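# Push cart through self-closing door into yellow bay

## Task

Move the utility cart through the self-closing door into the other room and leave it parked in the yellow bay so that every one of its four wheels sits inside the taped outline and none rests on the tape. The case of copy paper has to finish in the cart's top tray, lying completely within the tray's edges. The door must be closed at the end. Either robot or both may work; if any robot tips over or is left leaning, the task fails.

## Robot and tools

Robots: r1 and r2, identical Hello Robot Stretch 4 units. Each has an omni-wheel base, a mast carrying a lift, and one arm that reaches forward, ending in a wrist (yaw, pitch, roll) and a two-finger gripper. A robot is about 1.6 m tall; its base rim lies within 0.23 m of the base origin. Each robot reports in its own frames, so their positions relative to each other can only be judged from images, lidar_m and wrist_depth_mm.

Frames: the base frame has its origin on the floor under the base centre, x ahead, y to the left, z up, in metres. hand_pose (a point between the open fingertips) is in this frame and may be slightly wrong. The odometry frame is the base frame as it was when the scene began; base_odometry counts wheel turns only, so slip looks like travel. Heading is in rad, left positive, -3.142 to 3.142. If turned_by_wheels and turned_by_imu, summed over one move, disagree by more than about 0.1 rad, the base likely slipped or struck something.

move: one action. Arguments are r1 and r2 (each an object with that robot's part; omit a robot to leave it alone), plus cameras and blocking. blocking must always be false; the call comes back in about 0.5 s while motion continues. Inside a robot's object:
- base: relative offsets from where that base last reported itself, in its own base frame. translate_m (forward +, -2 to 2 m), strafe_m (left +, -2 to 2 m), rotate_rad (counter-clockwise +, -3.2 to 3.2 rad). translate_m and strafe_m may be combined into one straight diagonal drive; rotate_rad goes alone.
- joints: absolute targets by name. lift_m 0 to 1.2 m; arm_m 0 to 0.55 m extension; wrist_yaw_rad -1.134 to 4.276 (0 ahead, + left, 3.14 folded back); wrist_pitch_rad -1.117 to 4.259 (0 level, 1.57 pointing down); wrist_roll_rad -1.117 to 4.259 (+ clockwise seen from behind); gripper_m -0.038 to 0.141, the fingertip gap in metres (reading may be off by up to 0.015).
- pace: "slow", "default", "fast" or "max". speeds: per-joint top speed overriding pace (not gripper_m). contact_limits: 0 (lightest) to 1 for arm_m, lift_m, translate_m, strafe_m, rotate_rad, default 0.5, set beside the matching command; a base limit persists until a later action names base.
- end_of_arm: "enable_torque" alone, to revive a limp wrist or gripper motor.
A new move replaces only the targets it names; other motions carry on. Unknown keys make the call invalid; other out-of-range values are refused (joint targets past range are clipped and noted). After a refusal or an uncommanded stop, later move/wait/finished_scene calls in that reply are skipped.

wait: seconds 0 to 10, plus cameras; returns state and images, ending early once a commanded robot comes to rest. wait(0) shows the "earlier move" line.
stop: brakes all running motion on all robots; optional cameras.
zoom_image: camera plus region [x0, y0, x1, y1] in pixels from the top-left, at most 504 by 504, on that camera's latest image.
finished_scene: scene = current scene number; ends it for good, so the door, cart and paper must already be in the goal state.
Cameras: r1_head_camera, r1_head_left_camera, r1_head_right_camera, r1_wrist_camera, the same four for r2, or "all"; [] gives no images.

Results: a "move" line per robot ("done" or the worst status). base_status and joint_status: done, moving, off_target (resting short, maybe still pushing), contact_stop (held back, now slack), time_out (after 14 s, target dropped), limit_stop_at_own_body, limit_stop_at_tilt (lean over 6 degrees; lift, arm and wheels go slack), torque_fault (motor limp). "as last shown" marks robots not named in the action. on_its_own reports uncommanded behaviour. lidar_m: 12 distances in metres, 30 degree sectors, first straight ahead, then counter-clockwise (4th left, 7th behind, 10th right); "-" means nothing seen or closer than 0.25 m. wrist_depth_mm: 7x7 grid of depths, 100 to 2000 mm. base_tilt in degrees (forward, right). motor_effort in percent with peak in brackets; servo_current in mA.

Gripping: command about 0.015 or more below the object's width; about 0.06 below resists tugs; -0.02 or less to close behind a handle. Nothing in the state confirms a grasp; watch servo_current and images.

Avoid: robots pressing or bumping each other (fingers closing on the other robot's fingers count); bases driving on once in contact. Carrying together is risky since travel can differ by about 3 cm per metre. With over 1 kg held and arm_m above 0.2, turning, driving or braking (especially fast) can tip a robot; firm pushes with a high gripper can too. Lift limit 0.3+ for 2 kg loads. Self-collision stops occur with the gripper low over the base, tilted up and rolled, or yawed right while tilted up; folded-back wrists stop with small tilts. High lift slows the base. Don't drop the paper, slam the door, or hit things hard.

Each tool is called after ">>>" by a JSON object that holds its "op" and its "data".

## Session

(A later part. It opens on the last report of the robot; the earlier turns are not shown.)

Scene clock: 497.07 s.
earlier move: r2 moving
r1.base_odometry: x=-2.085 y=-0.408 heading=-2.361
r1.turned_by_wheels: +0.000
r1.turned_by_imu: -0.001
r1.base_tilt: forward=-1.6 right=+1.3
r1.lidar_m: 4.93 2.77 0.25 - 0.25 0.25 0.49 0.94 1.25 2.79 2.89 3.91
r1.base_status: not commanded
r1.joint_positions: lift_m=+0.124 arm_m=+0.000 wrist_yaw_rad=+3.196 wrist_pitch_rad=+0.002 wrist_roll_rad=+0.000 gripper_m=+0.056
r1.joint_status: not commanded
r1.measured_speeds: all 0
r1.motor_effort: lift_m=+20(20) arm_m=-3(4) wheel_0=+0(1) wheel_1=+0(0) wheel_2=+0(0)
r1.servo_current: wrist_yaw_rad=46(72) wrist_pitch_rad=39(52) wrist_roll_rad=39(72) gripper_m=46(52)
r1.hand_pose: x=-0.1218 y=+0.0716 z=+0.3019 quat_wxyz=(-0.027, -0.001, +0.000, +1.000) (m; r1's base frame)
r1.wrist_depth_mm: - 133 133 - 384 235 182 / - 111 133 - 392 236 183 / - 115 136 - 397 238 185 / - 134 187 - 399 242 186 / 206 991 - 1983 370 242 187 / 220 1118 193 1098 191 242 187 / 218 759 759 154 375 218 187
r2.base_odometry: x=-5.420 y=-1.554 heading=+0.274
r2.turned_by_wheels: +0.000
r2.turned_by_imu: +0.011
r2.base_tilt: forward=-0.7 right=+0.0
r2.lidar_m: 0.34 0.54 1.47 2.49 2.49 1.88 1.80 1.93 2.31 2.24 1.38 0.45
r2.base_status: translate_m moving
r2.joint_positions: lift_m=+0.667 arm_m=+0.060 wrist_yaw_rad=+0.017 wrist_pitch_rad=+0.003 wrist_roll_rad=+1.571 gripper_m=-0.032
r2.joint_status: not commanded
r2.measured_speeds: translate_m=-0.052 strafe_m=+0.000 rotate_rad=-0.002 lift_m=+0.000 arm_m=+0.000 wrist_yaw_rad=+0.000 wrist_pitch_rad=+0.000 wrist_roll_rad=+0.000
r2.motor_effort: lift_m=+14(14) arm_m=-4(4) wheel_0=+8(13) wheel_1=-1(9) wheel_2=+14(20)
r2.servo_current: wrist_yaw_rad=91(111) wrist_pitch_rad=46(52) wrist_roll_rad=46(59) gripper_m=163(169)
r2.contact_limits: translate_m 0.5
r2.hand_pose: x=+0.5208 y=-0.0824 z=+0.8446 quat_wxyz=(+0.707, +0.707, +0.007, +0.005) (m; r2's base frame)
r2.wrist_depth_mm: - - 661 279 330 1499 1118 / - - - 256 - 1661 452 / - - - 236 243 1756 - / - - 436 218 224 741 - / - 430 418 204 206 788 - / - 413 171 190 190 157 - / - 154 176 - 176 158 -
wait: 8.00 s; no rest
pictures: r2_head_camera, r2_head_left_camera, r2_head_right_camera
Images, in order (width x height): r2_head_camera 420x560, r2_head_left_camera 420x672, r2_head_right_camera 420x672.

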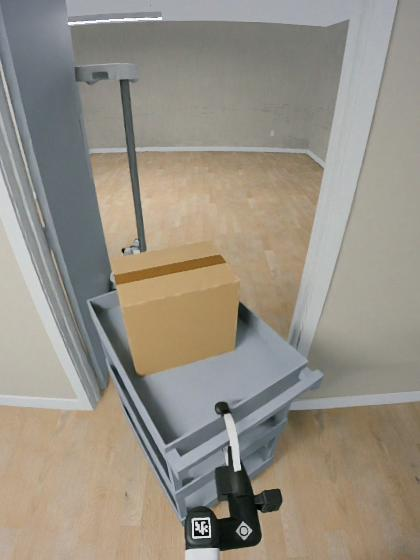

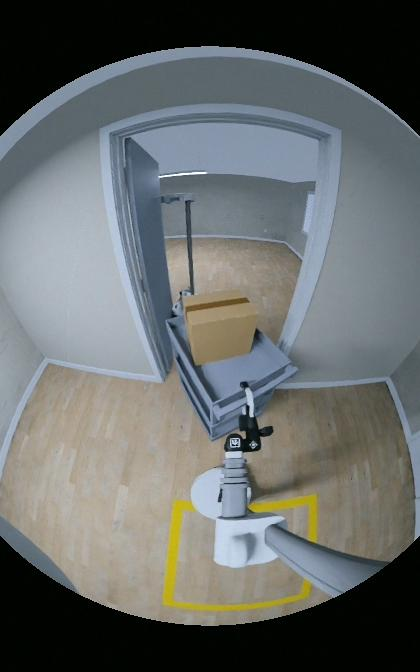

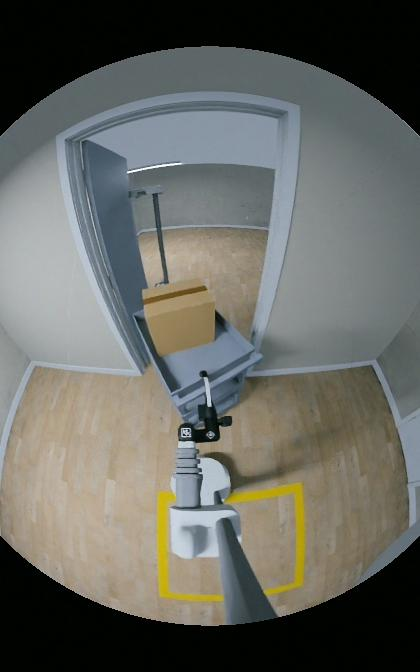

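>>> {"op": "move", "data": {"r2": {"base": {"translate_m": -0.6, "strafe_m": -0.2}, "pace": "slow", "contact_limits": {"translate_m": 0.5}}, "blocking": false, "cameras": []}}

>>> {"op": "wait", "data": {"seconds": 8, "cameras": ["r2_head_camera", "r2_head_left_camera"]}}

Scene clock: 513.60 s.
earlier move: r2 done
move: r2 moving
r1: as last shown
r1.turned_by_imu: +0.000
r1.lidar_m: 4.92 2.79 0.25 - 0.25 0.25 0.48 0.97 1.26 2.79 2.90 3.90
r1.motor_effort: lift_m=+19(20) arm_m=-3(4) wheel_0=+0(1) wheel_1=+0(0) wheel_2=+0(0)
r1.servo_current: wrist_yaw_rad=52(65) wrist_pitch_rad=46(52) wrist_roll_rad=33(59) gripper_m=39(46)
r1.wrist_depth_mm: - 133 133 - 384 235 181 / - 111 133 - 394 236 183 / - 115 136 - 397 240 185 / - 134 188 - 404 241 186 / 205 1008 1661 1983 373 243 187 / 220 1098 194 1098 191 243 187 / 218 750 759 154 375 217 187
r2.base_odometry: x=-5.443 y=-1.565 heading=+0.275
r2.turned_by_wheels: +0.002
r2.turned_by_imu: +0.002
r2.base_tilt: forward=-0.7 right=+0.0
r2.lidar_m: 0.35 0.50 1.53 2.49 2.49 1.85 1.77 1.89 2.27 2.23 1.40 0.50
r2.base_status: translate_m moving; strafe_m moving
r2.joint_positions: lift_m=+0.667 arm_m=+0.060 wrist_yaw_rad=+0.018 wrist_pitch_rad=+0.003 wrist_roll_rad=+1.571 gripper_m=-0.032
r2.joint_status: not commanded
r2.measured_speeds: translate_m=-0.049 strafe_m=-0.016 rotate_rad=-0.003 lift_m=+0.000 arm_m=+0.000 wrist_yaw_rad=+0.000 wrist_pitch_rad=+0.000 wrist_roll_rad=+0.000
r2.motor_effort: lift_m=+14(14) arm_m=-4(4) wheel_0=+6(8) wheel_1=-4(6) wheel_2=+21(21)
r2.servo_current: wrist_yaw_rad=98(111) wrist_pitch_rad=39(46) wrist_roll_rad=59(59) gripper_m=163(163)
r2.contact_limits: translate_m 0.5
r2.hand_pose: x=+0.5209 y=-0.0821 z=+0.8446 quat_wxyz=(+0.707, +0.707, +0.008, +0.005) (m; r2's base frame)
r2.wrist_depth_mm: - - - 281 332 1537 399 / - - - 256 - 1661 466 / - - - 236 245 1808 - / - - 436 218 225 723 - / - 430 418 204 206 798 - / - 413 170 191 190 157 - / - 154 176 - 181 158 -
pictures: none
No camera images: "cameras" was empty.

Scene clock: 520.67 s.
earlier move: r2 done
r1.base_odometry: x=-2.085 y=-0.408 heading=-2.361
r1.turned_by_wheels: +0.000
r1.turned_by_imu: +0.000
r1.base_tilt: forward=-1.6 right=+1.3
r1.lidar_m: 4.90 2.78 0.25 - 0.25 0.25 0.51 1.29 1.24 2.78 2.88 3.91
r1.base_status: not commanded
r1.joint_positions: lift_m=+0.124 arm_m=+0.000 wrist_yaw_rad=+3.196 wrist_pitch_rad=+0.002 wrist_roll_rad=+0.000 gripper_m=+0.056
r1.joint_status: not commanded
r1.measured_speeds: all 0
r1.motor_effort: lift_m=+20(20) arm_m=-4(4) wheel_0=+0(1) wheel_1=+0(1) wheel_2=+0(0)
r1.servo_current: wrist_yaw_rad=39(72) wrist_pitch_rad=39(52) wrist_roll_rad=46(72) gripper_m=39(52)
r1.hand_pose: x=-0.1218 y=+0.0716 z=+0.3019 quat_wxyz=(-0.027, -0.001, +0.000, +1.000) (m; r1's base frame)
r1.wrist_depth_mm: - 133 133 - 387 235 181 / - 111 133 - 392 237 183 / - 115 137 - 399 239 185 / - 134 187 - 402 241 186 / 206 - 1921 - 370 242 186 / 220 1229 193 1098 191 243 187 / 219 759 750 153 375 218 187
r2.base_odometry: x=-5.955 y=-1.913 heading=+0.276
r2.turned_by_wheels: +0.000
r2.turned_by_imu: +0.013
r2.base_tilt: forward=-0.7 right=+0.1
r2.lidar_m: 0.33 0.44 2.40 2.70 1.67 1.23 1.21 1.29 1.84 1.98 2.13 0.53
r2.base_status: done
r2.joint_positions: lift_m=+0.667 arm_m=+0.060 wrist_yaw_rad=+0.026 wrist_pitch_rad=+0.003 wrist_roll_rad=+1.571 gripper_m=-0.032
r2.joint_status: not commanded
r2.measured_speeds: all 0
r2.on_its_own: wrist_yaw_rad is at rest, and its servo_current (163 mA) is outside its rest range (0 to 104 mA)
r2.motor_effort: lift_m=+14(14) arm_m=-4(4) wheel_0=+10(16) wheel_1=+1(6) wheel_2=+15(21)
r2.servo_current: wrist_yaw_rad=163(176) wrist_pitch_rad=39(52) wrist_roll_rad=46(65) gripper_m=156(176)
r2.contact_limits: translate_m 0.5
r2.hand_pose: x=+0.5214 y=-0.0800 z=+0.8446 quat_wxyz=(+0.707, +0.707, +0.010, +0.008) (m; r2's base frame)
r2.wrist_depth_mm: - - - 322 - - 1138 / - - - 325 379 377 379 / - - - 278 - 1708 477 / - - - 244 263 1808 - / - - 452 218 227 707 - / - 430 180 196 196 158 - / 1661 152 179 - 138 158 -
wait: 7.07 of 8 s (r2 has come to rest)
pictures: r2_head_camera, r2_head_left_camera
Images, in order (width x height): r2_head_camera 420x560, r2_head_left_camera 420x672.

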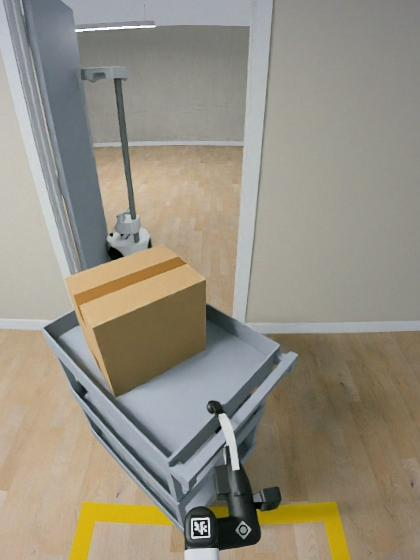

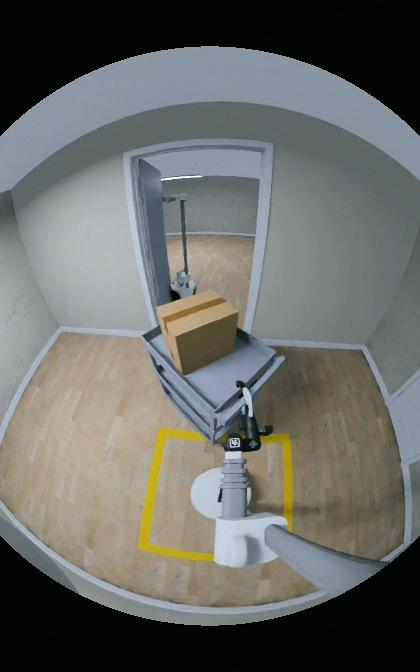

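>>> {"op": "move", "data": {"r2": {"base": {"translate_m": -0.5, "strafe_m": -0.22}, "pace": "slow", "contact_limits": {"translate_m": 0.5}}, "blocking": false, "cameras": []}}

>>> {"op": "wait", "data": {"seconds": 7, "cameras": ["r2_head_camera", "r2_head_left_camera"]}}

Scene clock: 540.83 s.
move: r2 moving
r1: as last shown
r1.lidar_m: 4.91 2.81 0.25 - 0.25 0.25 0.47 1.29 1.27 2.79 2.90 3.91
r1.motor_effort: lift_m=+19(20) arm_m=-4(4) wheel_0=+0(0) wheel_1=+0(0) wheel_2=+0(0)
r1.servo_current: wrist_yaw_rad=52(59) wrist_pitch_rad=39(46) wrist_roll_rad=39(59) gripper_m=46(46)
r1.wrist_depth_mm: - 133 133 - 387 236 181 / - 111 133 - 397 237 183 / - 115 136 - 399 239 185 / - 134 187 - 399 242 186 / 206 - 1921 - 375 243 187 / 220 1205 194 1098 191 244 187 / 217 759 750 153 377 217 187
r2.base_odometry: x=-5.965 y=-1.922 heading=+0.278
r2.turned_by_wheels: +0.002
r2.turned_by_imu: +0.003
r2.base_tilt: forward=-0.7 right=+0.0
r2.lidar_m: 0.31 0.44 2.37 2.71 1.63 1.25 1.18 1.26 1.81 2.01 2.11 0.54
r2.base_status: translate_m moving; strafe_m moving
r2.joint_positions: lift_m=+0.667 arm_m=+0.060 wrist_yaw_rad=+0.026 wrist_pitch_rad=+0.003 wrist_roll_rad=+1.571 gripper_m=-0.032
r2.joint_status: not commanded
r2.measured_speeds: translate_m=-0.048 strafe_m=-0.022 rotate_rad=-0.001 lift_m=+0.000 arm_m=+0.000 wrist_yaw_rad=+0.000 wrist_pitch_rad=+0.000 wrist_roll_rad=+0.000
r2.motor_effort: lift_m=+14(14) arm_m=-3(4) wheel_0=+9(12) wheel_1=-2(3) wheel_2=+21(22)
r2.servo_current: wrist_yaw_rad=156(169) wrist_pitch_rad=46(52) wrist_roll_rad=59(59) gripper_m=156(163)
r2.contact_limits: translate_m 0.5
r2.hand_pose: x=+0.5215 y=-0.0799 z=+0.8446 quat_wxyz=(+0.707, +0.707, +0.010, +0.008) (m; r2's base frame)
r2.wrist_depth_mm: - - - 324 - - 1160 / - - - 322 377 382 379 / - - - 286 - 1708 473 / - - - 244 270 1863 - / - - 452 218 228 741 - / - 430 180 196 195 158 - / 1618 152 179 - 177 161 -
pictures: none
No camera images: "cameras" was empty.

Scene clock: 547.00 s.
earlier move: r2 done
r1.base_odometry: x=-2.085 y=-0.408 heading=-2.361
r1.turned_by_wheels: +0.000
r1.turned_by_imu: +0.000
r1.base_tilt: forward=-1.6 right=+1.3
r1.lidar_m: 4.90 2.80 0.25 - 0.25 0.25 0.48 1.29 1.26 2.79 2.91 3.90
r1.base_status: not commanded
r1.joint_positions: lift_m=+0.124 arm_m=+0.000 wrist_yaw_rad=+3.196 wrist_pitch_rad=+0.002 wrist_roll_rad=+0.000 gripper_m=+0.056
r1.joint_status: not commanded
r1.measured_speeds: all 0
r1.motor_effort: lift_m=+19(20) arm_m=-3(4) wheel_0=+0(1) wheel_1=+0(0) wheel_2=+0(0)
r1.servo_current: wrist_yaw_rad=59(72) wrist_pitch_rad=46(52) wrist_roll_rad=52(78) gripper_m=39(46)
r1.hand_pose: x=-0.1218 y=+0.0716 z=+0.3019 quat_wxyz=(-0.027, -0.001, +0.000, +1.000) (m; r1's base frame)
r1.wrist_depth_mm: - 133 133 - 387 235 181 / - 111 133 - 392 237 183 / - 115 136 - 399 240 185 / - 134 187 - 404 241 186 / 206 - - - 375 242 187 / 220 1205 195 1098 191 244 187 / 219 750 750 153 375 217 186
r2.base_odometry: x=-6.375 y=-2.262 heading=+0.278
r2.turned_by_wheels: +0.000
r2.turned_by_imu: +0.011
r2.base_tilt: forward=-0.7 right=+0.0
r2.lidar_m: 0.32 0.45 3.03 2.34 0.98 0.75 0.72 0.79 1.12 1.78 1.87 0.55
r2.base_status: done
r2.joint_positions: lift_m=+0.667 arm_m=+0.060 wrist_yaw_rad=+0.026 wrist_pitch_rad=+0.003 wrist_roll_rad=+1.571 gripper_m=-0.032
r2.joint_status: not commanded
r2.measured_speeds: all 0
r2.on_its_own: wrist_yaw_rad is at rest, and its servo_current (156 mA) is outside its rest range (0 to 104 mA)
r2.motor_effort: lift_m=+14(14) arm_m=-4(4) wheel_0=+10(17) wheel_1=+1(5) wheel_2=+14(22)
r2.servo_current: wrist_yaw_rad=156(176) wrist_pitch_rad=46(52) wrist_roll_rad=52(65) gripper_m=156(169)
r2.contact_limits: translate_m 0.5
r2.hand_pose: x=+0.5215 y=-0.0799 z=+0.8446 quat_wxyz=(+0.707, +0.707, +0.010, +0.008) (m; r2's base frame)
r2.wrist_depth_mm: - - - 338 - 1576 1160 / - - - 330 382 389 387 / - - - 283 - 1618 466 / 1808 - - 247 267 1708 539 / 1863 - 455 220 229 715 - / 1863 433 421 198 196 158 - / - 152 177 - 139 154 -
wait: 6.17 of 7 s (r2 has come to rest)
pictures: r2_head_camera, r2_head_left_camera
Images, in order (width x height): r2_head_camera 420x560, r2_head_left_camera 420x672.

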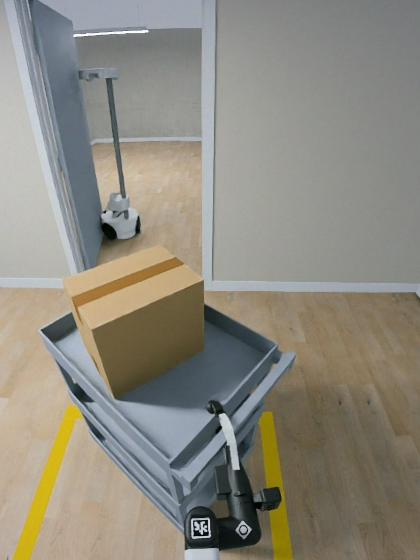

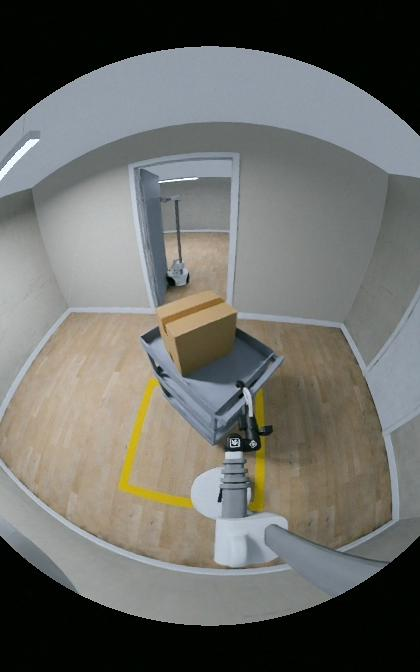

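>>> {"op": "move", "data": {"r2": {"base":{"strafe_m":0.35},"pace":"slow","contact_limits":{"strafe_m":0.7}}, "blocking": false, "cameras": []}}

>>> {"op": "wait", "data": {"seconds": 6, "cameras": ["r2_head_camera","r2_head_left_camera","r2_head_right_camera"]}}

Scene clock: 568.67 s.
move: r2 moving
r1: as last shown
r1.base_tilt: forward=-1.6 right=+1.2
r1.lidar_m: 4.92 2.80 0.25 - 0.25 0.25 0.47 1.30 1.28 2.79 2.88 3.89
r1.motor_effort: lift_m=+19(20) arm_m=-4(4) wheel_0=+0(0) wheel_1=+0(0) wheel_2=+0(0)
r1.servo_current: wrist_yaw_rad=33(65) wrist_pitch_rad=46(46) wrist_roll_rad=46(59) gripper_m=39(46)
r1.wrist_depth_mm: - 133 133 - 387 235 181 / - 111 133 - 392 236 183 / - 115 136 - 397 239 184 / - 134 187 - 404 242 186 / 206 - - - 368 244 187 / 220 1229 193 1078 190 244 187 / 219 759 750 153 375 219 186
r2.base_odometry: x=-6.379 y=-2.248 heading=+0.279
r2.turned_by_wheels: +0.001
r2.turned_by_imu: +0.001
r2.base_tilt: forward=-0.7 right=+0.1
r2.lidar_m: 0.33 0.45 3.02 2.36 0.96 0.74 0.71 0.77 1.09 1.81 1.90 0.52
r2.base_status: strafe_m moving
r2.joint_positions: lift_m=+0.667 arm_m=+0.060 wrist_yaw_rad=+0.026 wrist_pitch_rad=+0.003 wrist_roll_rad=+1.571 gripper_m=-0.032
r2.joint_status: not commanded
r2.measured_speeds: translate_m=+0.000 strafe_m=+0.056 rotate_rad=-0.002 lift_m=+0.000 arm_m=+0.000 wrist_yaw_rad=+0.000 wrist_pitch_rad=+0.000 wrist_roll_rad=+0.000
r2.motor_effort: lift_m=+14(14) arm_m=-4(4) wheel_0=-3(13) wheel_1=+11(15) wheel_2=+4(11)
r2.servo_current: wrist_yaw_rad=176(176) wrist_pitch_rad=33(46) wrist_roll_rad=52(52) gripper_m=163(163)
r2.contact_limits: strafe_m 0.7
r2.hand_pose: x=+0.5215 y=-0.0799 z=+0.8446 quat_wxyz=(+0.707, +0.707, +0.010, +0.008) (m; r2's base frame)
r2.wrist_depth_mm: - - - 343 - 1537 1160 / - - - 349 389 389 389 / - - - 283 - 1576 466 / 1808 - - 247 267 1708 544 / 1808 - 459 218 229 707 - / 1863 433 180 195 195 156 - / - 152 176 - 187 - -
pictures: none
No camera images: "cameras" was empty.

Scene clock: 572.83 s.
earlier move: r2 done
r1.base_odometry: x=-2.085 y=-0.408 heading=-2.361
r1.turned_by_wheels: +0.000
r1.turned_by_imu: +0.000
r1.base_tilt: forward=-1.6 right=+1.3
r1.lidar_m: 4.91 2.79 0.25 - 0.25 0.25 0.49 1.30 1.27 2.78 2.88 3.91
r1.base_status: not commanded
r1.joint_positions: lift_m=+0.124 arm_m=+0.000 wrist_yaw_rad=+3.196 wrist_pitch_rad=+0.002 wrist_roll_rad=+0.000 gripper_m=+0.056
r1.joint_status: not commanded
r1.measured_speeds: all 0
r1.motor_effort: lift_m=+19(20) arm_m=-3(4) wheel_0=-1(1) wheel_1=+0(1) wheel_2=+0(0)
r1.servo_current: wrist_yaw_rad=52(78) wrist_pitch_rad=39(52) wrist_roll_rad=46(65) gripper_m=46(52)
r1.hand_pose: x=-0.1218 y=+0.0716 z=+0.3019 quat_wxyz=(-0.027, -0.001, +0.000, +1.000) (m; r1's base frame)
r1.wrist_depth_mm: - 133 132 - 384 235 181 / - 111 133 - 392 236 183 / - 114 136 - 399 239 185 / - 134 187 - 402 242 186 / 206 - - - 370 242 187 / 220 1205 194 1098 191 242 187 / 219 750 750 154 375 218 187
r2.base_odometry: x=-6.471 y=-1.925 heading=+0.277
r2.turned_by_wheels: -0.002
r2.turned_by_imu: -0.002
r2.base_tilt: forward=-0.6 right=+0.1
r2.lidar_m: 0.35 2.22 2.67 2.32 0.97 0.70 0.70 0.73 1.08 2.15 2.26 0.46
r2.base_status: done
r2.joint_positions: lift_m=+0.667 arm_m=+0.060 wrist_yaw_rad=-0.005 wrist_pitch_rad=+0.003 wrist_roll_rad=+1.566 gripper_m=-0.032
r2.joint_status: not commanded
r2.measured_speeds: all 0
r2.motor_effort: lift_m=+14(14) arm_m=+4(4) wheel_0=-6(13) wheel_1=+3(15) wheel_2=-3(11)
r2.servo_current: wrist_yaw_rad=52(176) wrist_pitch_rad=39(52) wrist_roll_rad=39(65) gripper_m=163(169)
r2.contact_limits: strafe_m 0.7
r2.hand_pose: x=+0.5188 y=-0.0890 z=+0.8446 quat_wxyz=(+0.709, +0.706, -0.001, -0.003) (m; r2's base frame)
r2.wrist_depth_mm: - - 165 235 237 1537 1182 / - - 157 221 225 1537 504 / - 430 424 213 213 691 - / 1808 424 418 204 206 788 - / 1808 418 418 195 197 798 - / 1756 413 169 187 190 155 - / - 152 410 - 182 - -
wait: 4.17 of 6 s (r2 has come to rest)
pictures: r2_head_camera, r2_head_left_camera, r2_head_right_camera
Images, in order (width x height): r2_head_camera 420x560, r2_head_left_camera 420x672, r2_head_right_camera 420x672.

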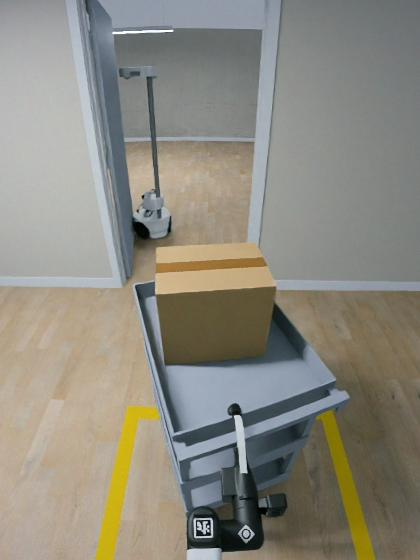

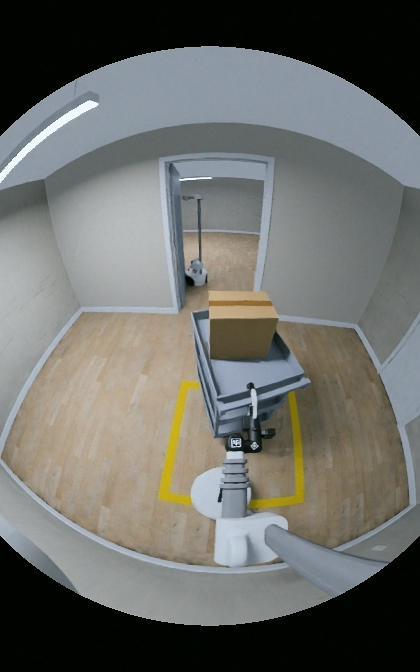

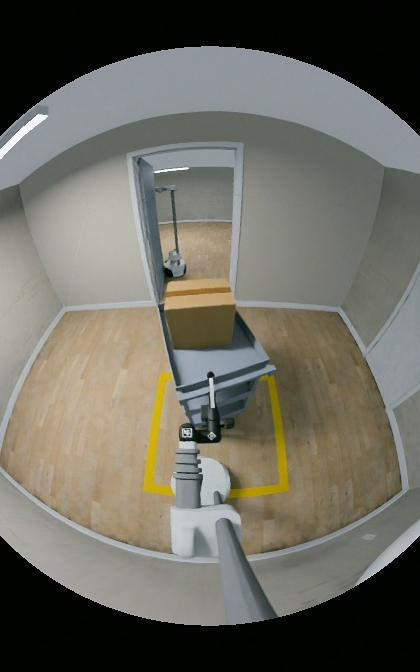

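>>> {"op": "move", "data": {"r2": {"base":{"translate_m":-0.25,"strafe_m":-0.07},"pace":"slow","contact_limits":{"translate_m":0.7}}, "blocking": false, "cameras": []}}

>>> {"op": "wait", "data": {"seconds": 6, "cameras": ["r2_head_camera","r2_head_left_camera"]}}

Scene clock: 614.60 s.
move: r2 moving
r1: as last shown
r1.lidar_m: 4.91 2.79 0.25 - 0.25 0.25 0.49 1.29 1.27 2.76 2.88 3.90
r1.motor_effort: lift_m=+19(20) arm_m=-3(4) wheel_0=+1(1) wheel_1=+0(0) wheel_2=+0(0)
r1.servo_current: wrist_yaw_rad=59(65) wrist_pitch_rad=39(46) wrist_roll_rad=65(72) gripper_m=39(46)
r1.wrist_depth_mm: - 133 132 - 384 234 181 / - 111 133 - 392 236 183 / - 115 137 - 397 240 185 / - 134 188 - 402 240 186 / 206 - - - 373 242 186 / 220 1229 193 1098 191 243 186 / 220 750 759 153 375 218 187
r2.base_odometry: x=-6.482 y=-1.932 heading=+0.277
r2.turned_by_wheels: +0.000
r2.turned_by_imu: +0.000
r2.base_tilt: forward=-0.6 right=+0.0
r2.lidar_m: 0.38 2.26 2.68 2.23 0.94 0.71 0.68 0.74 1.06 2.12 2.24 0.50
r2.base_status: translate_m moving; strafe_m moving
r2.joint_positions: lift_m=+0.667 arm_m=+0.060 wrist_yaw_rad=-0.002 wrist_pitch_rad=+0.003 wrist_roll_rad=+1.566 gripper_m=-0.032
r2.joint_status: not commanded
r2.measured_speeds: translate_m=-0.049 strafe_m=-0.014 rotate_rad=+0.002 lift_m=+0.000 arm_m=+0.000 wrist_yaw_rad=+0.014 wrist_pitch_rad=+0.000 wrist_roll_rad=+0.000
r2.motor_effort: lift_m=+14(14) arm_m=+0(4) wheel_0=-9(12) wheel_1=-10(10) wheel_2=+14(14)
r2.servo_current: wrist_yaw_rad=39(59) wrist_pitch_rad=39(46) wrist_roll_rad=39(59) gripper_m=169(169)
r2.contact_limits: translate_m 0.7
r2.hand_pose: x=+0.5191 y=-0.0881 z=+0.8446 quat_wxyz=(+0.709, +0.706, +0.000, -0.002) (m; r2's base frame)
r2.wrist_depth_mm: - - 163 166 - 1537 1205 / - - - 221 223 1576 488 / - 427 424 211 213 707 - / 1808 421 421 202 205 809 - / 1808 418 415 193 197 798 - / 1863 415 173 188 189 156 - / - 148 413 - 182 - -
pictures: none
No camera images: "cameras" was empty.

Scene clock: 617.93 s.
earlier move: r2 done
r1.base_odometry: x=-2.085 y=-0.408 heading=-2.361
r1.turned_by_wheels: +0.000
r1.turned_by_imu: +0.000
r1.base_tilt: forward=-1.6 right=+1.3
r1.lidar_m: 4.92 2.83 0.25 - 0.25 0.25 0.49 1.29 1.26 2.77 2.88 3.90
r1.base_status: not commanded
r1.joint_positions: lift_m=+0.124 arm_m=+0.000 wrist_yaw_rad=+3.196 wrist_pitch_rad=+0.002 wrist_roll_rad=+0.000 gripper_m=+0.056
r1.joint_status: not commanded
r1.measured_speeds: all 0
r1.motor_effort: lift_m=+19(20) arm_m=-3(4) wheel_0=+0(1) wheel_1=+0(1) wheel_2=+0(0)
r1.servo_current: wrist_yaw_rad=52(72) wrist_pitch_rad=46(52) wrist_roll_rad=46(78) gripper_m=39(52)
r1.hand_pose: x=-0.1218 y=+0.0716 z=+0.3019 quat_wxyz=(-0.027, -0.001, +0.000, +1.000) (m; r1's base frame)
r1.wrist_depth_mm: - 133 133 - 387 235 181 / - 111 133 - 392 236 183 / - 115 136 - 399 238 185 / - 134 187 - 404 241 186 / 206 - - - 373 243 187 / 220 1229 193 1060 191 243 187 / 219 759 750 154 377 218 187
r2.base_odometry: x=-6.692 y=-2.061 heading=+0.278
r2.turned_by_wheels: +0.001
r2.turned_by_imu: +0.002
r2.base_tilt: forward=-0.6 right=+0.0
r2.lidar_m: 0.40 2.46 2.75 1.53 0.63 0.45 0.44 0.49 0.73 2.03 2.16 0.45
r2.base_status: done
r2.joint_positions: lift_m=+0.667 arm_m=+0.060 wrist_yaw_rad=+0.004 wrist_pitch_rad=+0.003 wrist_roll_rad=+1.566 gripper_m=-0.032
r2.joint_status: not commanded
r2.measured_speeds: all 0
r2.motor_effort: lift_m=+14(14) arm_m=-4(4) wheel_0=+3(12) wheel_1=-4(10) wheel_2=+7(17)
r2.servo_current: wrist_yaw_rad=52(59) wrist_pitch_rad=39(46) wrist_roll_rad=39(65) gripper_m=156(169)
r2.contact_limits: translate_m 0.7
r2.hand_pose: x=+0.5197 y=-0.0863 z=+0.8446 quat_wxyz=(+0.709, +0.706, +0.003, +0.000) (m; r2's base frame)
r2.wrist_depth_mm: - - 151 218 220 1661 462 / - - 148 211 213 1808 - / - 415 413 205 206 788 - / - 415 413 199 200 809 - / - 418 413 193 195 788 - / - 418 169 188 189 156 - / - 157 424 - 185 - -
wait: 3.33 of 6 s (r2 has come to rest)
pictures: r2_head_camera, r2_head_left_camera
Images, in order (width x height): r2_head_camera 420x560, r2_head_left_camera 420x672.

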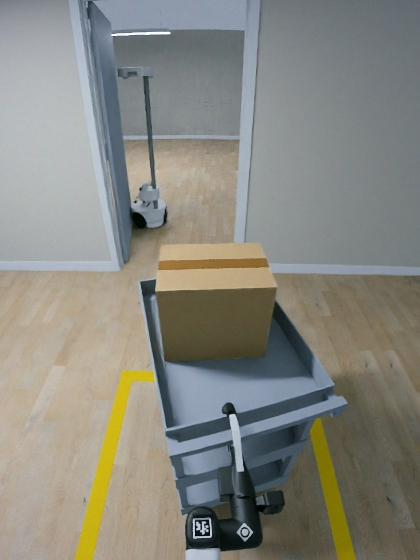

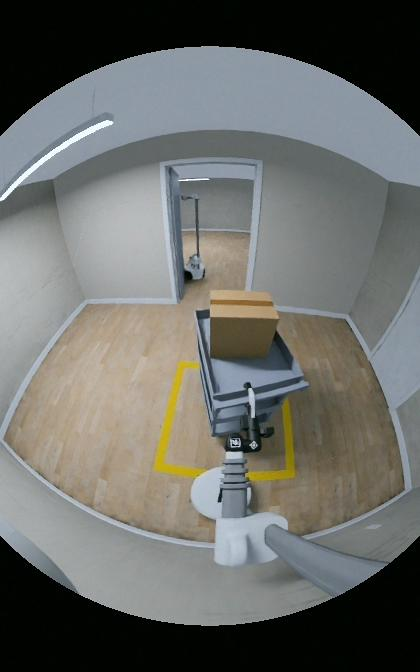

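>>> {"op": "zoom_image", "data": {"camera": "r2_head_left_camera", "region": [130, 340, 320, 500]}}

>>> {"op": "zoom_image", "data": {"camera": "r2_head_camera", "region": [60, 340, 370, 560]}}

Scaled by 2.653 from the camera's 420x672 image, which has a finer 600x960 frame.

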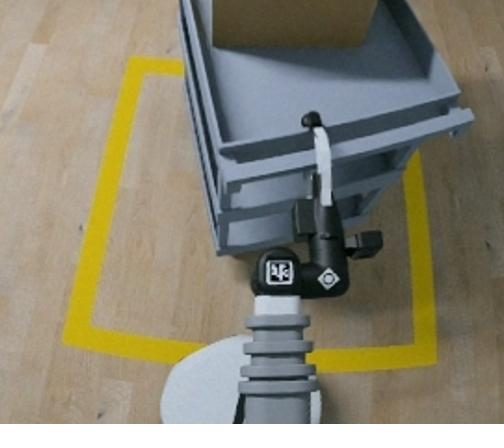

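Scaled by 1.626 from the camera's 420x560 image, which has a finer 1200x1600 frame.

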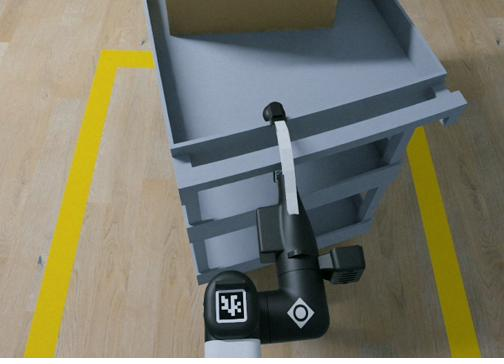

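>>> {"op": "move", "data": {"r2": {"base":{"translate_m":-0.05,"strafe_m":0.05},"pace":"slow","contact_limits":{"translate_m":0.7}}, "blocking": false, "cameras": []}}

>>> {"op": "wait", "data": {"seconds": 4, "cameras": []}}

>>> {"op": "move", "data": {"r2": {"joints":{"gripper_m":0.141}}, "blocking": false, "cameras": []}}

>>> {"op": "wait", "data": {"seconds": 4, "cameras": ["r2_head_camera","r2_head_right_camera","r2_wrist_camera"]}}

Scene clock: 652.90 s.
move: r2 moving
r1: as last shown
r1.lidar_m: 4.92 2.79 0.25 - 0.25 0.25 0.49 1.31 1.25 2.77 2.88 3.91
r1.motor_effort: lift_m=+19(20) arm_m=-3(4) wheel_0=+0(1) wheel_1=+0(0) wheel_2=+0(0)
r1.servo_current: wrist_yaw_rad=72(72) wrist_pitch_rad=46(46) wrist_roll_rad=46(65) gripper_m=39(46)
r1.wrist_depth_mm: - 133 132 - 382 234 181 / - 111 133 - 392 236 183 / - 115 136 - 399 239 185 / - 134 187 - 404 242 185 / 206 - - - 373 243 187 / 220 1205 193 1098 191 243 187 / 218 759 768 153 375 218 187
r2.base_odometry: x=-6.703 y=-2.055 heading=+0.278
r2.turned_by_wheels: +0.000
r2.turned_by_imu: +0.001
r2.base_tilt: forward=-0.7 right=+0.0
r2.lidar_m: 0.37 2.49 2.72 1.52 0.62 0.45 0.44 0.48 0.70 2.08 2.16 0.45
r2.base_status: translate_m moving; strafe_m moving
r2.joint_positions: lift_m=+0.667 arm_m=+0.060 wrist_yaw_rad=+0.003 wrist_pitch_rad=+0.003 wrist_roll_rad=+1.567 gripper_m=-0.032
r2.joint_status: not commanded
r2.measured_speeds: translate_m=-0.035 strafe_m=+0.036 rotate_rad=-0.002 lift_m=+0.000 arm_m=+0.000 wrist_yaw_rad=-0.014 wrist_pitch_rad=+0.000 wrist_roll_rad=+0.003
r2.motor_effort: lift_m=+14(14) arm_m=-4(4) wheel_0=-9(10) wheel_1=+5(5) wheel_2=+11(14)
r2.servo_current: wrist_yaw_rad=46(65) wrist_pitch_rad=39(46) wrist_roll_rad=33(59) gripper_m=169(169)
r2.contact_limits: translate_m 0.7
r2.hand_pose: x=+0.5196 y=-0.0865 z=+0.8446 quat_wxyz=(+0.709, +0.706, +0.002, +0.000) (m; r2's base frame)
r2.wrist_depth_mm: - - 152 220 223 1661 1205 / - - - 212 214 1756 - / - 415 418 205 208 798 - / - 415 415 199 200 809 - / - 415 421 193 195 798 - / - 418 174 188 188 155 - / - 150 418 - 185 - -
pictures: none
No camera images: "cameras" was empty.

Scene clock: 654.33 s.
earlier move: r2 done
r1.base_odometry: x=-2.085 y=-0.408 heading=-2.361
r1.turned_by_wheels: +0.000
r1.turned_by_imu: +0.000
r1.base_tilt: forward=-1.6 right=+1.3
r1.lidar_m: 4.93 2.82 0.25 - 0.25 0.25 0.47 1.28 1.27 2.77 2.86 3.88
r1.base_status: not commanded
r1.joint_positions: lift_m=+0.124 arm_m=+0.000 wrist_yaw_rad=+3.196 wrist_pitch_rad=+0.002 wrist_roll_rad=+0.000 gripper_m=+0.056
r1.joint_status: not commanded
r1.measured_speeds: all 0
r1.motor_effort: lift_m=+19(20) arm_m=-3(4) wheel_0=+0(1) wheel_1=+0(0) wheel_2=+0(0)
r1.servo_current: wrist_yaw_rad=52(72) wrist_pitch_rad=46(46) wrist_roll_rad=39(65) gripper_m=39(46)
r1.hand_pose: x=-0.1218 y=+0.0716 z=+0.3019 quat_wxyz=(-0.027, -0.001, +0.000, +1.000) (m; r1's base frame)
r1.wrist_depth_mm: - 133 133 - 384 236 181 / - 111 133 - 392 237 183 / - 115 136 - 399 238 185 / - 134 187 - 402 242 186 / 206 - - - 373 243 187 / 220 1229 193 1098 191 243 187 / 220 759 759 153 375 217 187
r2.base_odometry: x=-6.754 y=-2.027 heading=+0.277
r2.turned_by_wheels: -0.001
r2.turned_by_imu: -0.001
r2.base_tilt: forward=-0.7 right=+0.0
r2.lidar_m: 0.39 2.52 2.73 1.37 0.58 0.40 0.39 0.41 0.65 2.09 2.22 0.45
r2.base_status: done
r2.joint_positions: lift_m=+0.667 arm_m=+0.060 wrist_yaw_rad=-0.006 wrist_pitch_rad=+0.003 wrist_roll_rad=+1.567 gripper_m=-0.032
r2.joint_status: not commanded
r2.measured_speeds: all 0
r2.motor_effort: lift_m=+14(14) arm_m=-4(4) wheel_0=-11(16) wheel_1=+4(6) wheel_2=+1(14)
r2.servo_current: wrist_yaw_rad=59(65) wrist_pitch_rad=46(52) wrist_roll_rad=46(59) gripper_m=156(169)
r2.contact_limits: translate_m 0.7
r2.hand_pose: x=+0.5187 y=-0.0893 z=+0.8446 quat_wxyz=(+0.708, +0.706, -0.001, -0.003) (m; r2's base frame)
r2.wrist_depth_mm: - - - 211 213 1618 - / - - - 206 207 1756 - / - 410 407 202 200 788 - / - 413 413 194 197 798 - / - 418 418 190 192 778 - / - 421 169 187 188 155 - / - 158 424 - 184 - -
wait: 1.43 of 4 s (r2 has come to rest)
pictures: none
No camera images: "cameras" was empty.

Scene clock: 654.83 s.
move: r2 moving
r1: as last shown
r1.lidar_m: 4.91 2.80 0.25 - 0.25 0.25 0.48 1.34 1.25 2.79 2.88 3.90
r1.motor_effort: lift_m=+19(20) arm_m=-4(4) wheel_0=+0(0) wheel_1=+0(0) wheel_2=+0(0)
r1.servo_current: wrist_yaw_rad=33(72) wrist_pitch_rad=46(46) wrist_roll_rad=33(59) gripper_m=39(46)
r1.wrist_depth_mm: - 133 132 - 384 234 181 / - 111 133 - 394 238 183 / - 115 136 - 402 239 185 / - 134 187 - 402 241 186 / 206 - - - 373 242 186 / 220 1205 193 1078 191 243 187 / 218 750 759 153 375 217 187
r2.base_odometry: x=-6.754 y=-2.027 heading=+0.277
r2.turned_by_wheels: +0.000
r2.turned_by_imu: +0.000
r2.base_tilt: forward=-0.7 right=+0.1
r2.lidar_m: 0.37 2.55 2.73 1.31 0.57 0.42 0.40 0.44 0.63 2.10 2.20 0.48
r2.base_status: not commanded
r2.joint_positions: lift_m=+0.667 arm_m=+0.060 wrist_yaw_rad=-0.008 wrist_pitch_rad=+0.003 wrist_roll_rad=+1.567 gripper_m=-0.008
r2.joint_status: gripper_m moving
r2.measured_speeds: all 0
r2.motor_effort: lift_m=+14(14) arm_m=-4(4) wheel_0=-10(11) wheel_1=+4(4) wheel_2=-2(2)
r2.servo_current: wrist_yaw_rad=46(65) wrist_pitch_rad=39(46) wrist_roll_rad=52(52) gripper_m=46(150)
r2.contact_limits: translate_m 0.7
r2.hand_pose: x=+0.5186 y=-0.0897 z=+0.8446 quat_wxyz=(+0.708, +0.706, -0.002, -0.004) (m; r2's base frame)
r2.wrist_depth_mm: - - - 215 218 1661 - / - - - 208 211 1808 - / - 413 410 204 204 768 - / - 418 140 198 201 798 - / - 418 418 194 196 788 - / - 421 171 190 190 158 - / - 427 424 - 128 - -
pictures: none
No camera images: "cameras" was empty.

Scene clock: 656.87 s.
earlier move: r2 done
r1.base_odometry: x=-2.085 y=-0.408 heading=-2.361
r1.turned_by_wheels: +0.000
r1.turned_by_imu: +0.000
r1.base_tilt: forward=-1.6 right=+1.3
r1.lidar_m: 4.90 2.79 0.25 - 0.25 0.25 0.46 1.29 1.25 2.78 2.88 3.91
r1.base_status: not commanded
r1.joint_positions: lift_m=+0.124 arm_m=+0.000 wrist_yaw_rad=+3.196 wrist_pitch_rad=+0.002 wrist_roll_rad=+0.000 gripper_m=+0.056
r1.joint_status: not commanded
r1.measured_speeds: all 0
r1.motor_effort: lift_m=+19(20) arm_m=-4(4) wheel_0=+0(1) wheel_1=+0(0) wheel_2=+0(0)
r1.servo_current: wrist_yaw_rad=46(78) wrist_pitch_rad=46(52) wrist_roll_rad=46(72) gripper_m=39(46)
r1.hand_pose: x=-0.1218 y=+0.0716 z=+0.3019 quat_wxyz=(-0.027, -0.001, +0.000, +1.000) (m; r1's base frame)
r1.wrist_depth_mm: - 133 133 - 387 235 181 / - 111 133 - 397 236 182 / - 115 136 - 399 239 185 / - 134 187 - 402 241 186 / 206 - - - 370 243 187 / 219 1229 194 1078 191 243 187 / 218 759 768 153 377 217 187
r2.base_odometry: x=-6.754 y=-2.027 heading=+0.278
r2.turned_by_wheels: +0.000
r2.turned_by_imu: +0.001
r2.base_tilt: forward=-0.7 right=+0.1
r2.lidar_m: 0.40 2.52 2.72 1.35 0.58 0.43 0.40 0.42 0.65 2.08 2.20 0.46
r2.base_status: not commanded
r2.joint_positions: lift_m=+0.667 arm_m=+0.060 wrist_yaw_rad=-0.008 wrist_pitch_rad=+0.003 wrist_roll_rad=+1.567 gripper_m=+0.141
r2.joint_status: all done
r2.measured_speeds: all 0
r2.motor_effort: lift_m=+14(14) arm_m=-4(4) wheel_0=-5(11) wheel_1=+4(4) wheel_2=-2(3)
r2.servo_current: wrist_yaw_rad=65(72) wrist_pitch_rad=39(46) wrist_roll_rad=46(59) gripper_m=46(150)
r2.contact_limits: translate_m 0.7
r2.hand_pose: x=+0.5186 y=-0.0897 z=+0.8445 quat_wxyz=(+0.708, +0.706, -0.002, -0.004) (m; r2's base frame)
r2.wrist_depth_mm: - - - 241 245 1756 - / - - - 235 237 1808 - / - 442 439 230 230 831 - / - 445 445 224 226 831 - / - 452 449 220 220 759 - / - 459 216 160 195 - - / - - 459 - - 1921 -
wait: 2.03 of 4 s (r2 has come to rest)
pictures: r2_head_camera, r2_head_right_camera, r2_wrist_camera
Images, in order (width x height): r2_head_camera 420x560, r2_head_right_camera 420x672, r2_wrist_camera 616x392.

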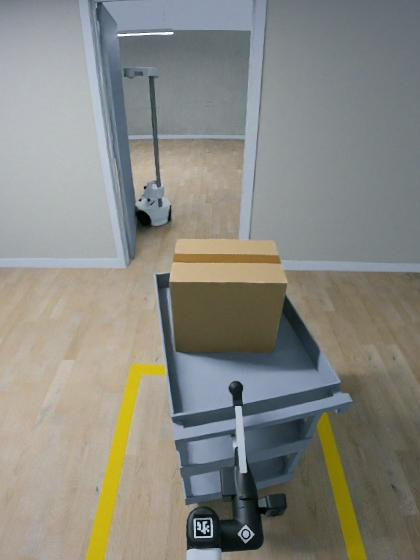

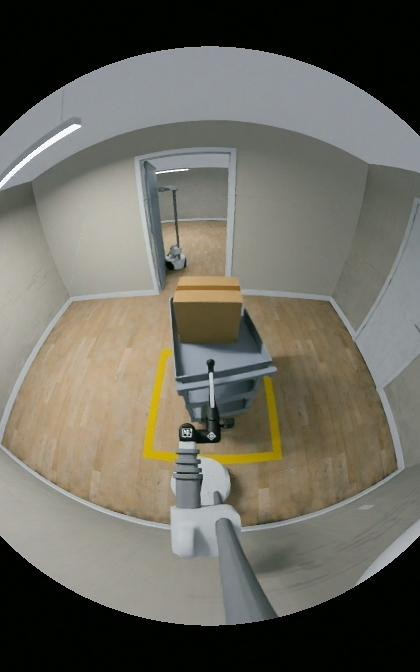

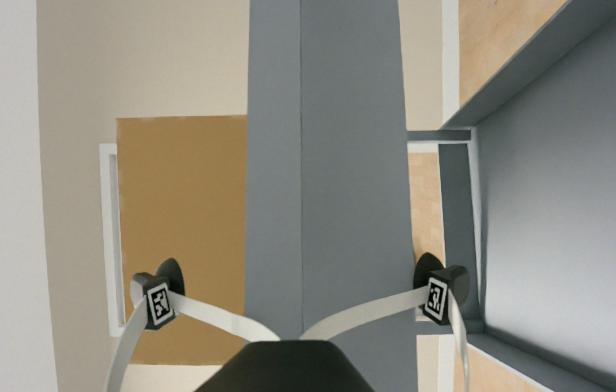

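>>> {"op": "move", "data": {"r2": {"base":{"translate_m":-0.1},"joints":{"arm_m":0.0},"pace":"slow","contact_limits":{"translate_m":0.2}}, "blocking": false, "cameras": []}}

>>> {"op": "wait", "data": {"seconds": 4, "cameras": ["r2_head_camera","r2_head_left_camera","r2_head_right_camera"]}}

>>> {"op": "move", "data": {"r1": {"base":{"translate_m":1.4},"pace":"slow"}, "blocking": false, "cameras": []}}

>>> {"op": "zoom_image", "data": {"camera": "r2_head_camera", "region": [60, 230, 400, 560]}}

Scene clock: 663.53 s.
move: r2 moving
r1: as last shown
r1.lidar_m: 4.89 2.79 0.25 - 0.25 0.25 0.50 1.31 1.26 2.79 2.89 3.89
r1.servo_current: wrist_yaw_rad=52(65) wrist_pitch_rad=39(46) wrist_roll_rad=39(52) gripper_m=39(52)
r1.wrist_depth_mm: - 133 133 - 384 234 181 / - 111 132 - 392 237 183 / - 115 136 - 399 239 184 / - 134 188 - 399 242 187 / 206 - - - 375 242 187 / 220 1229 193 1078 191 244 187 / 218 759 759 154 375 217 189
r2.base_odometry: x=-6.765 y=-2.030 heading=+0.277
r2.turned_by_wheels: +0.000
r2.turned_by_imu: +0.000
r2.base_tilt: forward=-0.7 right=+0.1
r2.lidar_m: 0.41 2.56 2.70 1.33 0.54 0.41 0.38 0.43 0.62 2.02 2.22 0.47
r2.base_status: translate_m moving
r2.joint_positions: lift_m=+0.667 arm_m=+0.048 wrist_yaw_rad=-0.003 wrist_pitch_rad=+0.003 wrist_roll_rad=+1.567 gripper_m=+0.141
r2.joint_status: arm_m moving
r2.measured_speeds: translate_m=-0.048 strafe_m=+0.000 rotate_rad=-0.001 lift_m=+0.000 arm_m=-0.049 wrist_yaw_rad=+0.007 wrist_pitch_rad=+0.000 wrist_roll_rad=+0.000
r2.motor_effort: lift_m=+14(14) arm_m=-7(13) wheel_0=-10(10) wheel_1=-5(6) wheel_2=+9(9)
r2.servo_current: wrist_yaw_rad=39(59) wrist_pitch_rad=33(46) wrist_roll_rad=46(59) gripper_m=46(52)
r2.contact_limits: translate_m 0.2
r2.hand_pose: x=+0.5065 y=-0.0883 z=+0.8446 quat_wxyz=(+0.708, +0.706, +0.000, -0.002) (m; r2's base frame)
r2.wrist_depth_mm: - - - 262 - 1618 - / - - - 256 - 1618 - / - 462 455 250 252 - - / - 466 462 245 246 - - / - 469 469 238 239 798 - / - - 196 178 200 185 - / - - 480 - - 1808 -
pictures: none
No camera images: "cameras" was empty.

Scene clock: 665.33 s.
earlier move: r2 done
r1.base_odometry: x=-2.085 y=-0.408 heading=-2.361
r1.turned_by_wheels: +0.000
r1.turned_by_imu: +0.000
r1.base_tilt: forward=-1.6 right=+1.2
r1.lidar_m: 4.91 2.80 0.25 - 0.25 0.25 0.50 1.29 1.24 2.79 2.90 3.91
r1.base_status: not commanded
r1.joint_positions: lift_m=+0.124 arm_m=+0.000 wrist_yaw_rad=+3.196 wrist_pitch_rad=+0.002 wrist_roll_rad=+0.000 gripper_m=+0.056
r1.joint_status: not commanded
r1.measured_speeds: all 0
r1.motor_effort: lift_m=+20(20) arm_m=-4(4) wheel_0=+0(1) wheel_1=+0(0) wheel_2=+0(0)
r1.servo_current: wrist_yaw_rad=46(72) wrist_pitch_rad=52(52) wrist_roll_rad=46(72) gripper_m=39(52)
r1.hand_pose: x=-0.1218 y=+0.0716 z=+0.3019 quat_wxyz=(-0.027, -0.001, +0.000, +1.000) (m; r1's base frame)
r1.wrist_depth_mm: - 133 133 - 384 236 182 / - 111 133 - 392 237 183 / - 115 136 - 399 240 185 / - 134 187 - 404 242 186 / 206 - - - 370 243 187 / 220 1229 193 1078 191 244 187 / 220 759 750 153 375 218 187
r2.base_odometry: x=-6.850 y=-2.054 heading=+0.277
r2.turned_by_wheels: +0.000
r2.turned_by_imu: +0.000
r2.base_tilt: forward=-0.7 right=+0.1
r2.lidar_m: 0.51 2.62 2.73 1.06 0.44 0.29 0.29 0.33 0.49 1.62 2.19 0.57
r2.base_status: done
r2.joint_positions: lift_m=+0.667 arm_m=+0.000 wrist_yaw_rad=-0.003 wrist_pitch_rad=+0.003 wrist_roll_rad=+1.567 gripper_m=+0.141
r2.joint_status: all done
r2.measured_speeds: all 0
r2.motor_effort: lift_m=+14(14) arm_m=-7(13) wheel_0=-3(10) wheel_1=-4(8) wheel_2=+6(10)
r2.servo_current: wrist_yaw_rad=46(59) wrist_pitch_rad=39(46) wrist_roll_rad=52(59) gripper_m=52(59)
r2.contact_limits: translate_m 0.2
r2.hand_pose: x=+0.4593 y=-0.0882 z=+0.8446 quat_wxyz=(+0.708, +0.706, +0.000, -0.002) (m; r2's base frame)
r2.wrist_depth_mm: - - - 407 - 1618 410 / - - - 397 - 788 - / - - 597 389 - - - / - - 603 382 - - - / - - 609 373 - - - / - - 615 309 212 189 - / - - - - - 535 364
wait: 1.80 of 4 s (r2 has come to rest)
pictures: r2_head_camera, r2_head_left_camera, r2_head_right_camera
Images, in order (width x height): r2_head_camera 420x560, r2_head_left_camera 420x672, r2_head_right_camera 420x672.

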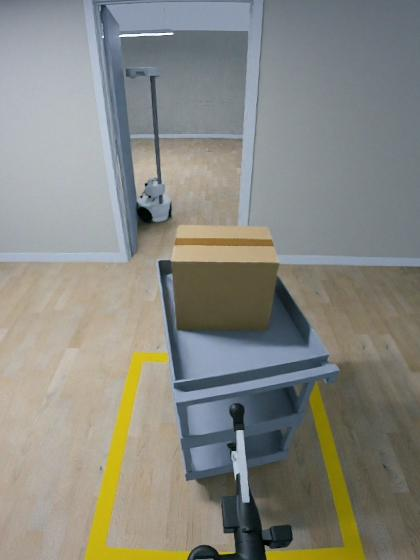

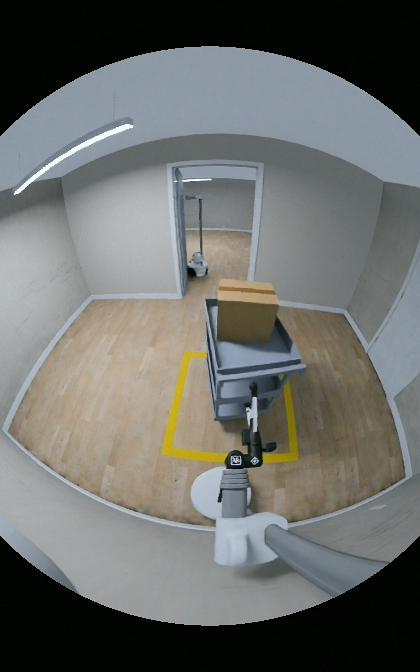

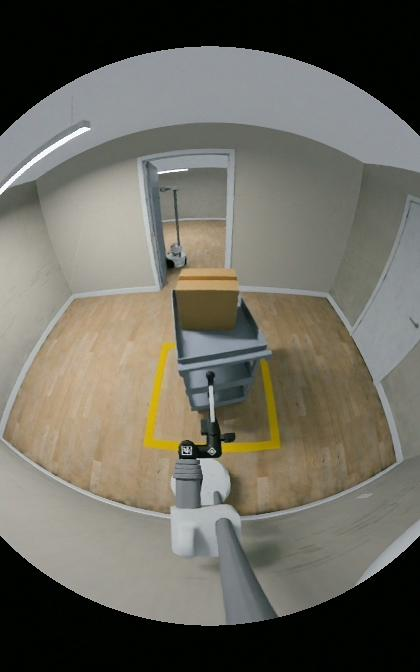

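Scene clock: 665.83 s.
move: r1 moving
r1.base_odometry: x=-2.094 y=-0.417 heading=-2.361
r1.turned_by_wheels: +0.001
r1.turned_by_imu: +0.001
r1.base_tilt: forward=-1.6 right=+1.3
r1.lidar_m: 4.91 2.79 0.25 - 0.25 0.25 0.49 1.25 1.26 2.78 2.89 3.91
r1.base_status: translate_m moving
r1.joint_positions: lift_m=+0.124 arm_m=+0.000 wrist_yaw_rad=+3.196 wrist_pitch_rad=+0.002 wrist_roll_rad=+0.000 gripper_m=+0.056
r1.joint_status: not commanded
r1.measured_speeds: translate_m=+0.050 strafe_m=+0.000 rotate_rad=+0.001 lift_m=+0.000 arm_m=+0.000 wrist_yaw_rad=+0.000 wrist_pitch_rad=+0.000 wrist_roll_rad=+0.000
r1.motor_effort: lift_m=+19(20) arm_m=-4(4) wheel_0=+4(4) wheel_1=+10(13) wheel_2=-5(6)
r1.servo_current: wrist_yaw_rad=46(59) wrist_pitch_rad=39(46) wrist_roll_rad=46(59) gripper_m=39(46)
r1.hand_pose: x=-0.1218 y=+0.0716 z=+0.3019 quat_wxyz=(-0.027, -0.001, +0.000, +1.000) (m; r1's base frame)
r1.wrist_depth_mm: - 133 132 - 389 235 181 / - 111 133 - 392 237 183 / - 115 136 - 402 240 185 / - 134 187 - 407 243 186 / 206 - - - 375 243 186 / 220 1229 193 1182 188 244 187 / 220 750 750 153 379 207 186
r2: as last shown
r2.lidar_m: 0.52 2.62 2.72 1.03 0.44 0.30 0.31 0.34 0.49 1.61 2.19 0.59
r2.motor_effort: lift_m=+14(14) arm_m=-7(8) wheel_0=-3(3) wheel_1=-5(5) wheel_2=+6(6)
r2.servo_current: wrist_yaw_rad=59(65) wrist_pitch_rad=39(46) wrist_roll_rad=46(59) gripper_m=59(59)
r2.contact_limits: translate_m 0.2
r2.wrist_depth_mm: - - - 407 - 1618 410 / - - - 397 - 798 - / - - 597 389 - - - / - - 597 382 - - - / - - 609 373 - - - / - - 615 309 212 187 - / - - - - - 539 364
pictures: none
No camera images: "cameras" was empty.

Scaled by 1.482 from the camera's 420x560 image, which has a finer 1200x1600 frame.

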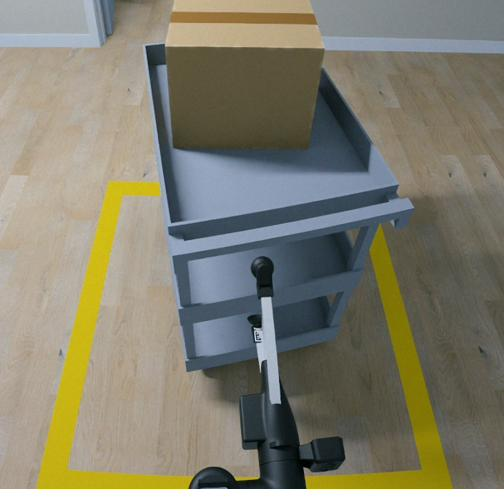

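>>> {"op": "move", "data": {"r2": {"base":{"strafe_m":0.6},"contact_limits":{"strafe_m":0.2}}, "blocking": false, "cameras": []}}

>>> {"op": "wait", "data": {"seconds": 3.5, "cameras": ["r2_head_camera"]}}

>>> {"op": "zoom_image", "data": {"camera": "r2_head_camera", "region": [120, 260, 420, 560]}}

Scene clock: 700.63 s.
earlier move: r1 time_out
move: r2 moving
r1.base_odometry: x=-3.081 y=-1.394 heading=-2.361
r1.turned_by_wheels: +0.000
r1.turned_by_imu: +0.000
r1.base_tilt: forward=-1.6 right=+1.2
r1.lidar_m: 3.53 2.81 2.03 1.95 2.03 2.33 2.22 2.32 2.89 2.77 2.89 3.68
r1.base_status: translate_m time_out (by the wheels' count: +1.401 of +1.400)
r1.joint_positions: lift_m=+0.124 arm_m=+0.000 wrist_yaw_rad=+3.196 wrist_pitch_rad=+0.002 wrist_roll_rad=+0.000 gripper_m=+0.056
r1.joint_status: not commanded
r1.measured_speeds: all 0
r1.motor_effort: lift_m=+19(20) arm_m=-3(4) wheel_0=+0(0) wheel_1=+0(0) wheel_2=+0(0)
r1.servo_current: wrist_yaw_rad=59(59) wrist_pitch_rad=46(46) wrist_roll_rad=52(59) gripper_m=39(46)
r1.hand_pose: x=-0.1218 y=+0.0716 z=+0.3019 quat_wxyz=(-0.027, -0.001, +0.000, +1.000) (m; r1's base frame)
r1.wrist_depth_mm: - 133 133 - - - - / - 111 133 - - - - / - 115 141 - - - - / - 134 199 - - - - / 206 - - - - - - / 220 1205 194 1182 187 1118 1078 / 219 750 759 788 788 759 759
r2.base_odometry: x=-6.860 y=-2.019 heading=+0.278
r2.turned_by_wheels: +0.000
r2.turned_by_imu: +0.003
r2.base_tilt: forward=-0.7 right=+0.1
r2.lidar_m: 0.52 2.64 2.70 1.01 0.42 0.30 0.29 0.30 0.49 1.58 2.23 0.56
r2.base_status: strafe_m moving
r2.joint_positions: lift_m=+0.667 arm_m=+0.000 wrist_yaw_rad=-0.003 wrist_pitch_rad=+0.003 wrist_roll_rad=+1.567 gripper_m=+0.141
r2.joint_status: not commanded
r2.measured_speeds: translate_m=+0.001 strafe_m=+0.141 rotate_rad=-0.005 lift_m=+0.000 arm_m=+0.000 wrist_yaw_rad=+0.000 wrist_pitch_rad=+0.000 wrist_roll_rad=+0.000
r2.motor_effort: lift_m=+14(14) arm_m=-7(8) wheel_0=-8(10) wheel_1=+11(11) wheel_2=-1(4)
r2.servo_current: wrist_yaw_rad=39(52) wrist_pitch_rad=46(46) wrist_roll_rad=52(52) gripper_m=52(52)
r2.contact_limits: strafe_m 0.2
r2.hand_pose: x=+0.4593 y=-0.0882 z=+0.8446 quat_wxyz=(+0.708, +0.706, +0.000, -0.002) (m; r2's base frame)
r2.wrist_depth_mm: - - - 399 - 1756 407 / - - - 394 - 759 - / - - 597 387 - - - / - - 603 375 - - - / - - 615 368 960 - - / - - 615 304 200 202 - / - - - - 362 1499 1060
pictures: none
No camera images: "cameras" was empty.

not run: a stop that you did not command came earlier in this reply.

Scaled by 1.680 from the camera's 420x560 image, which has a finer 1200x1600 frame.

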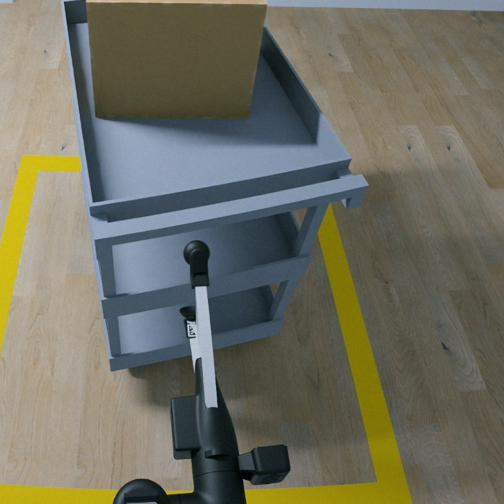

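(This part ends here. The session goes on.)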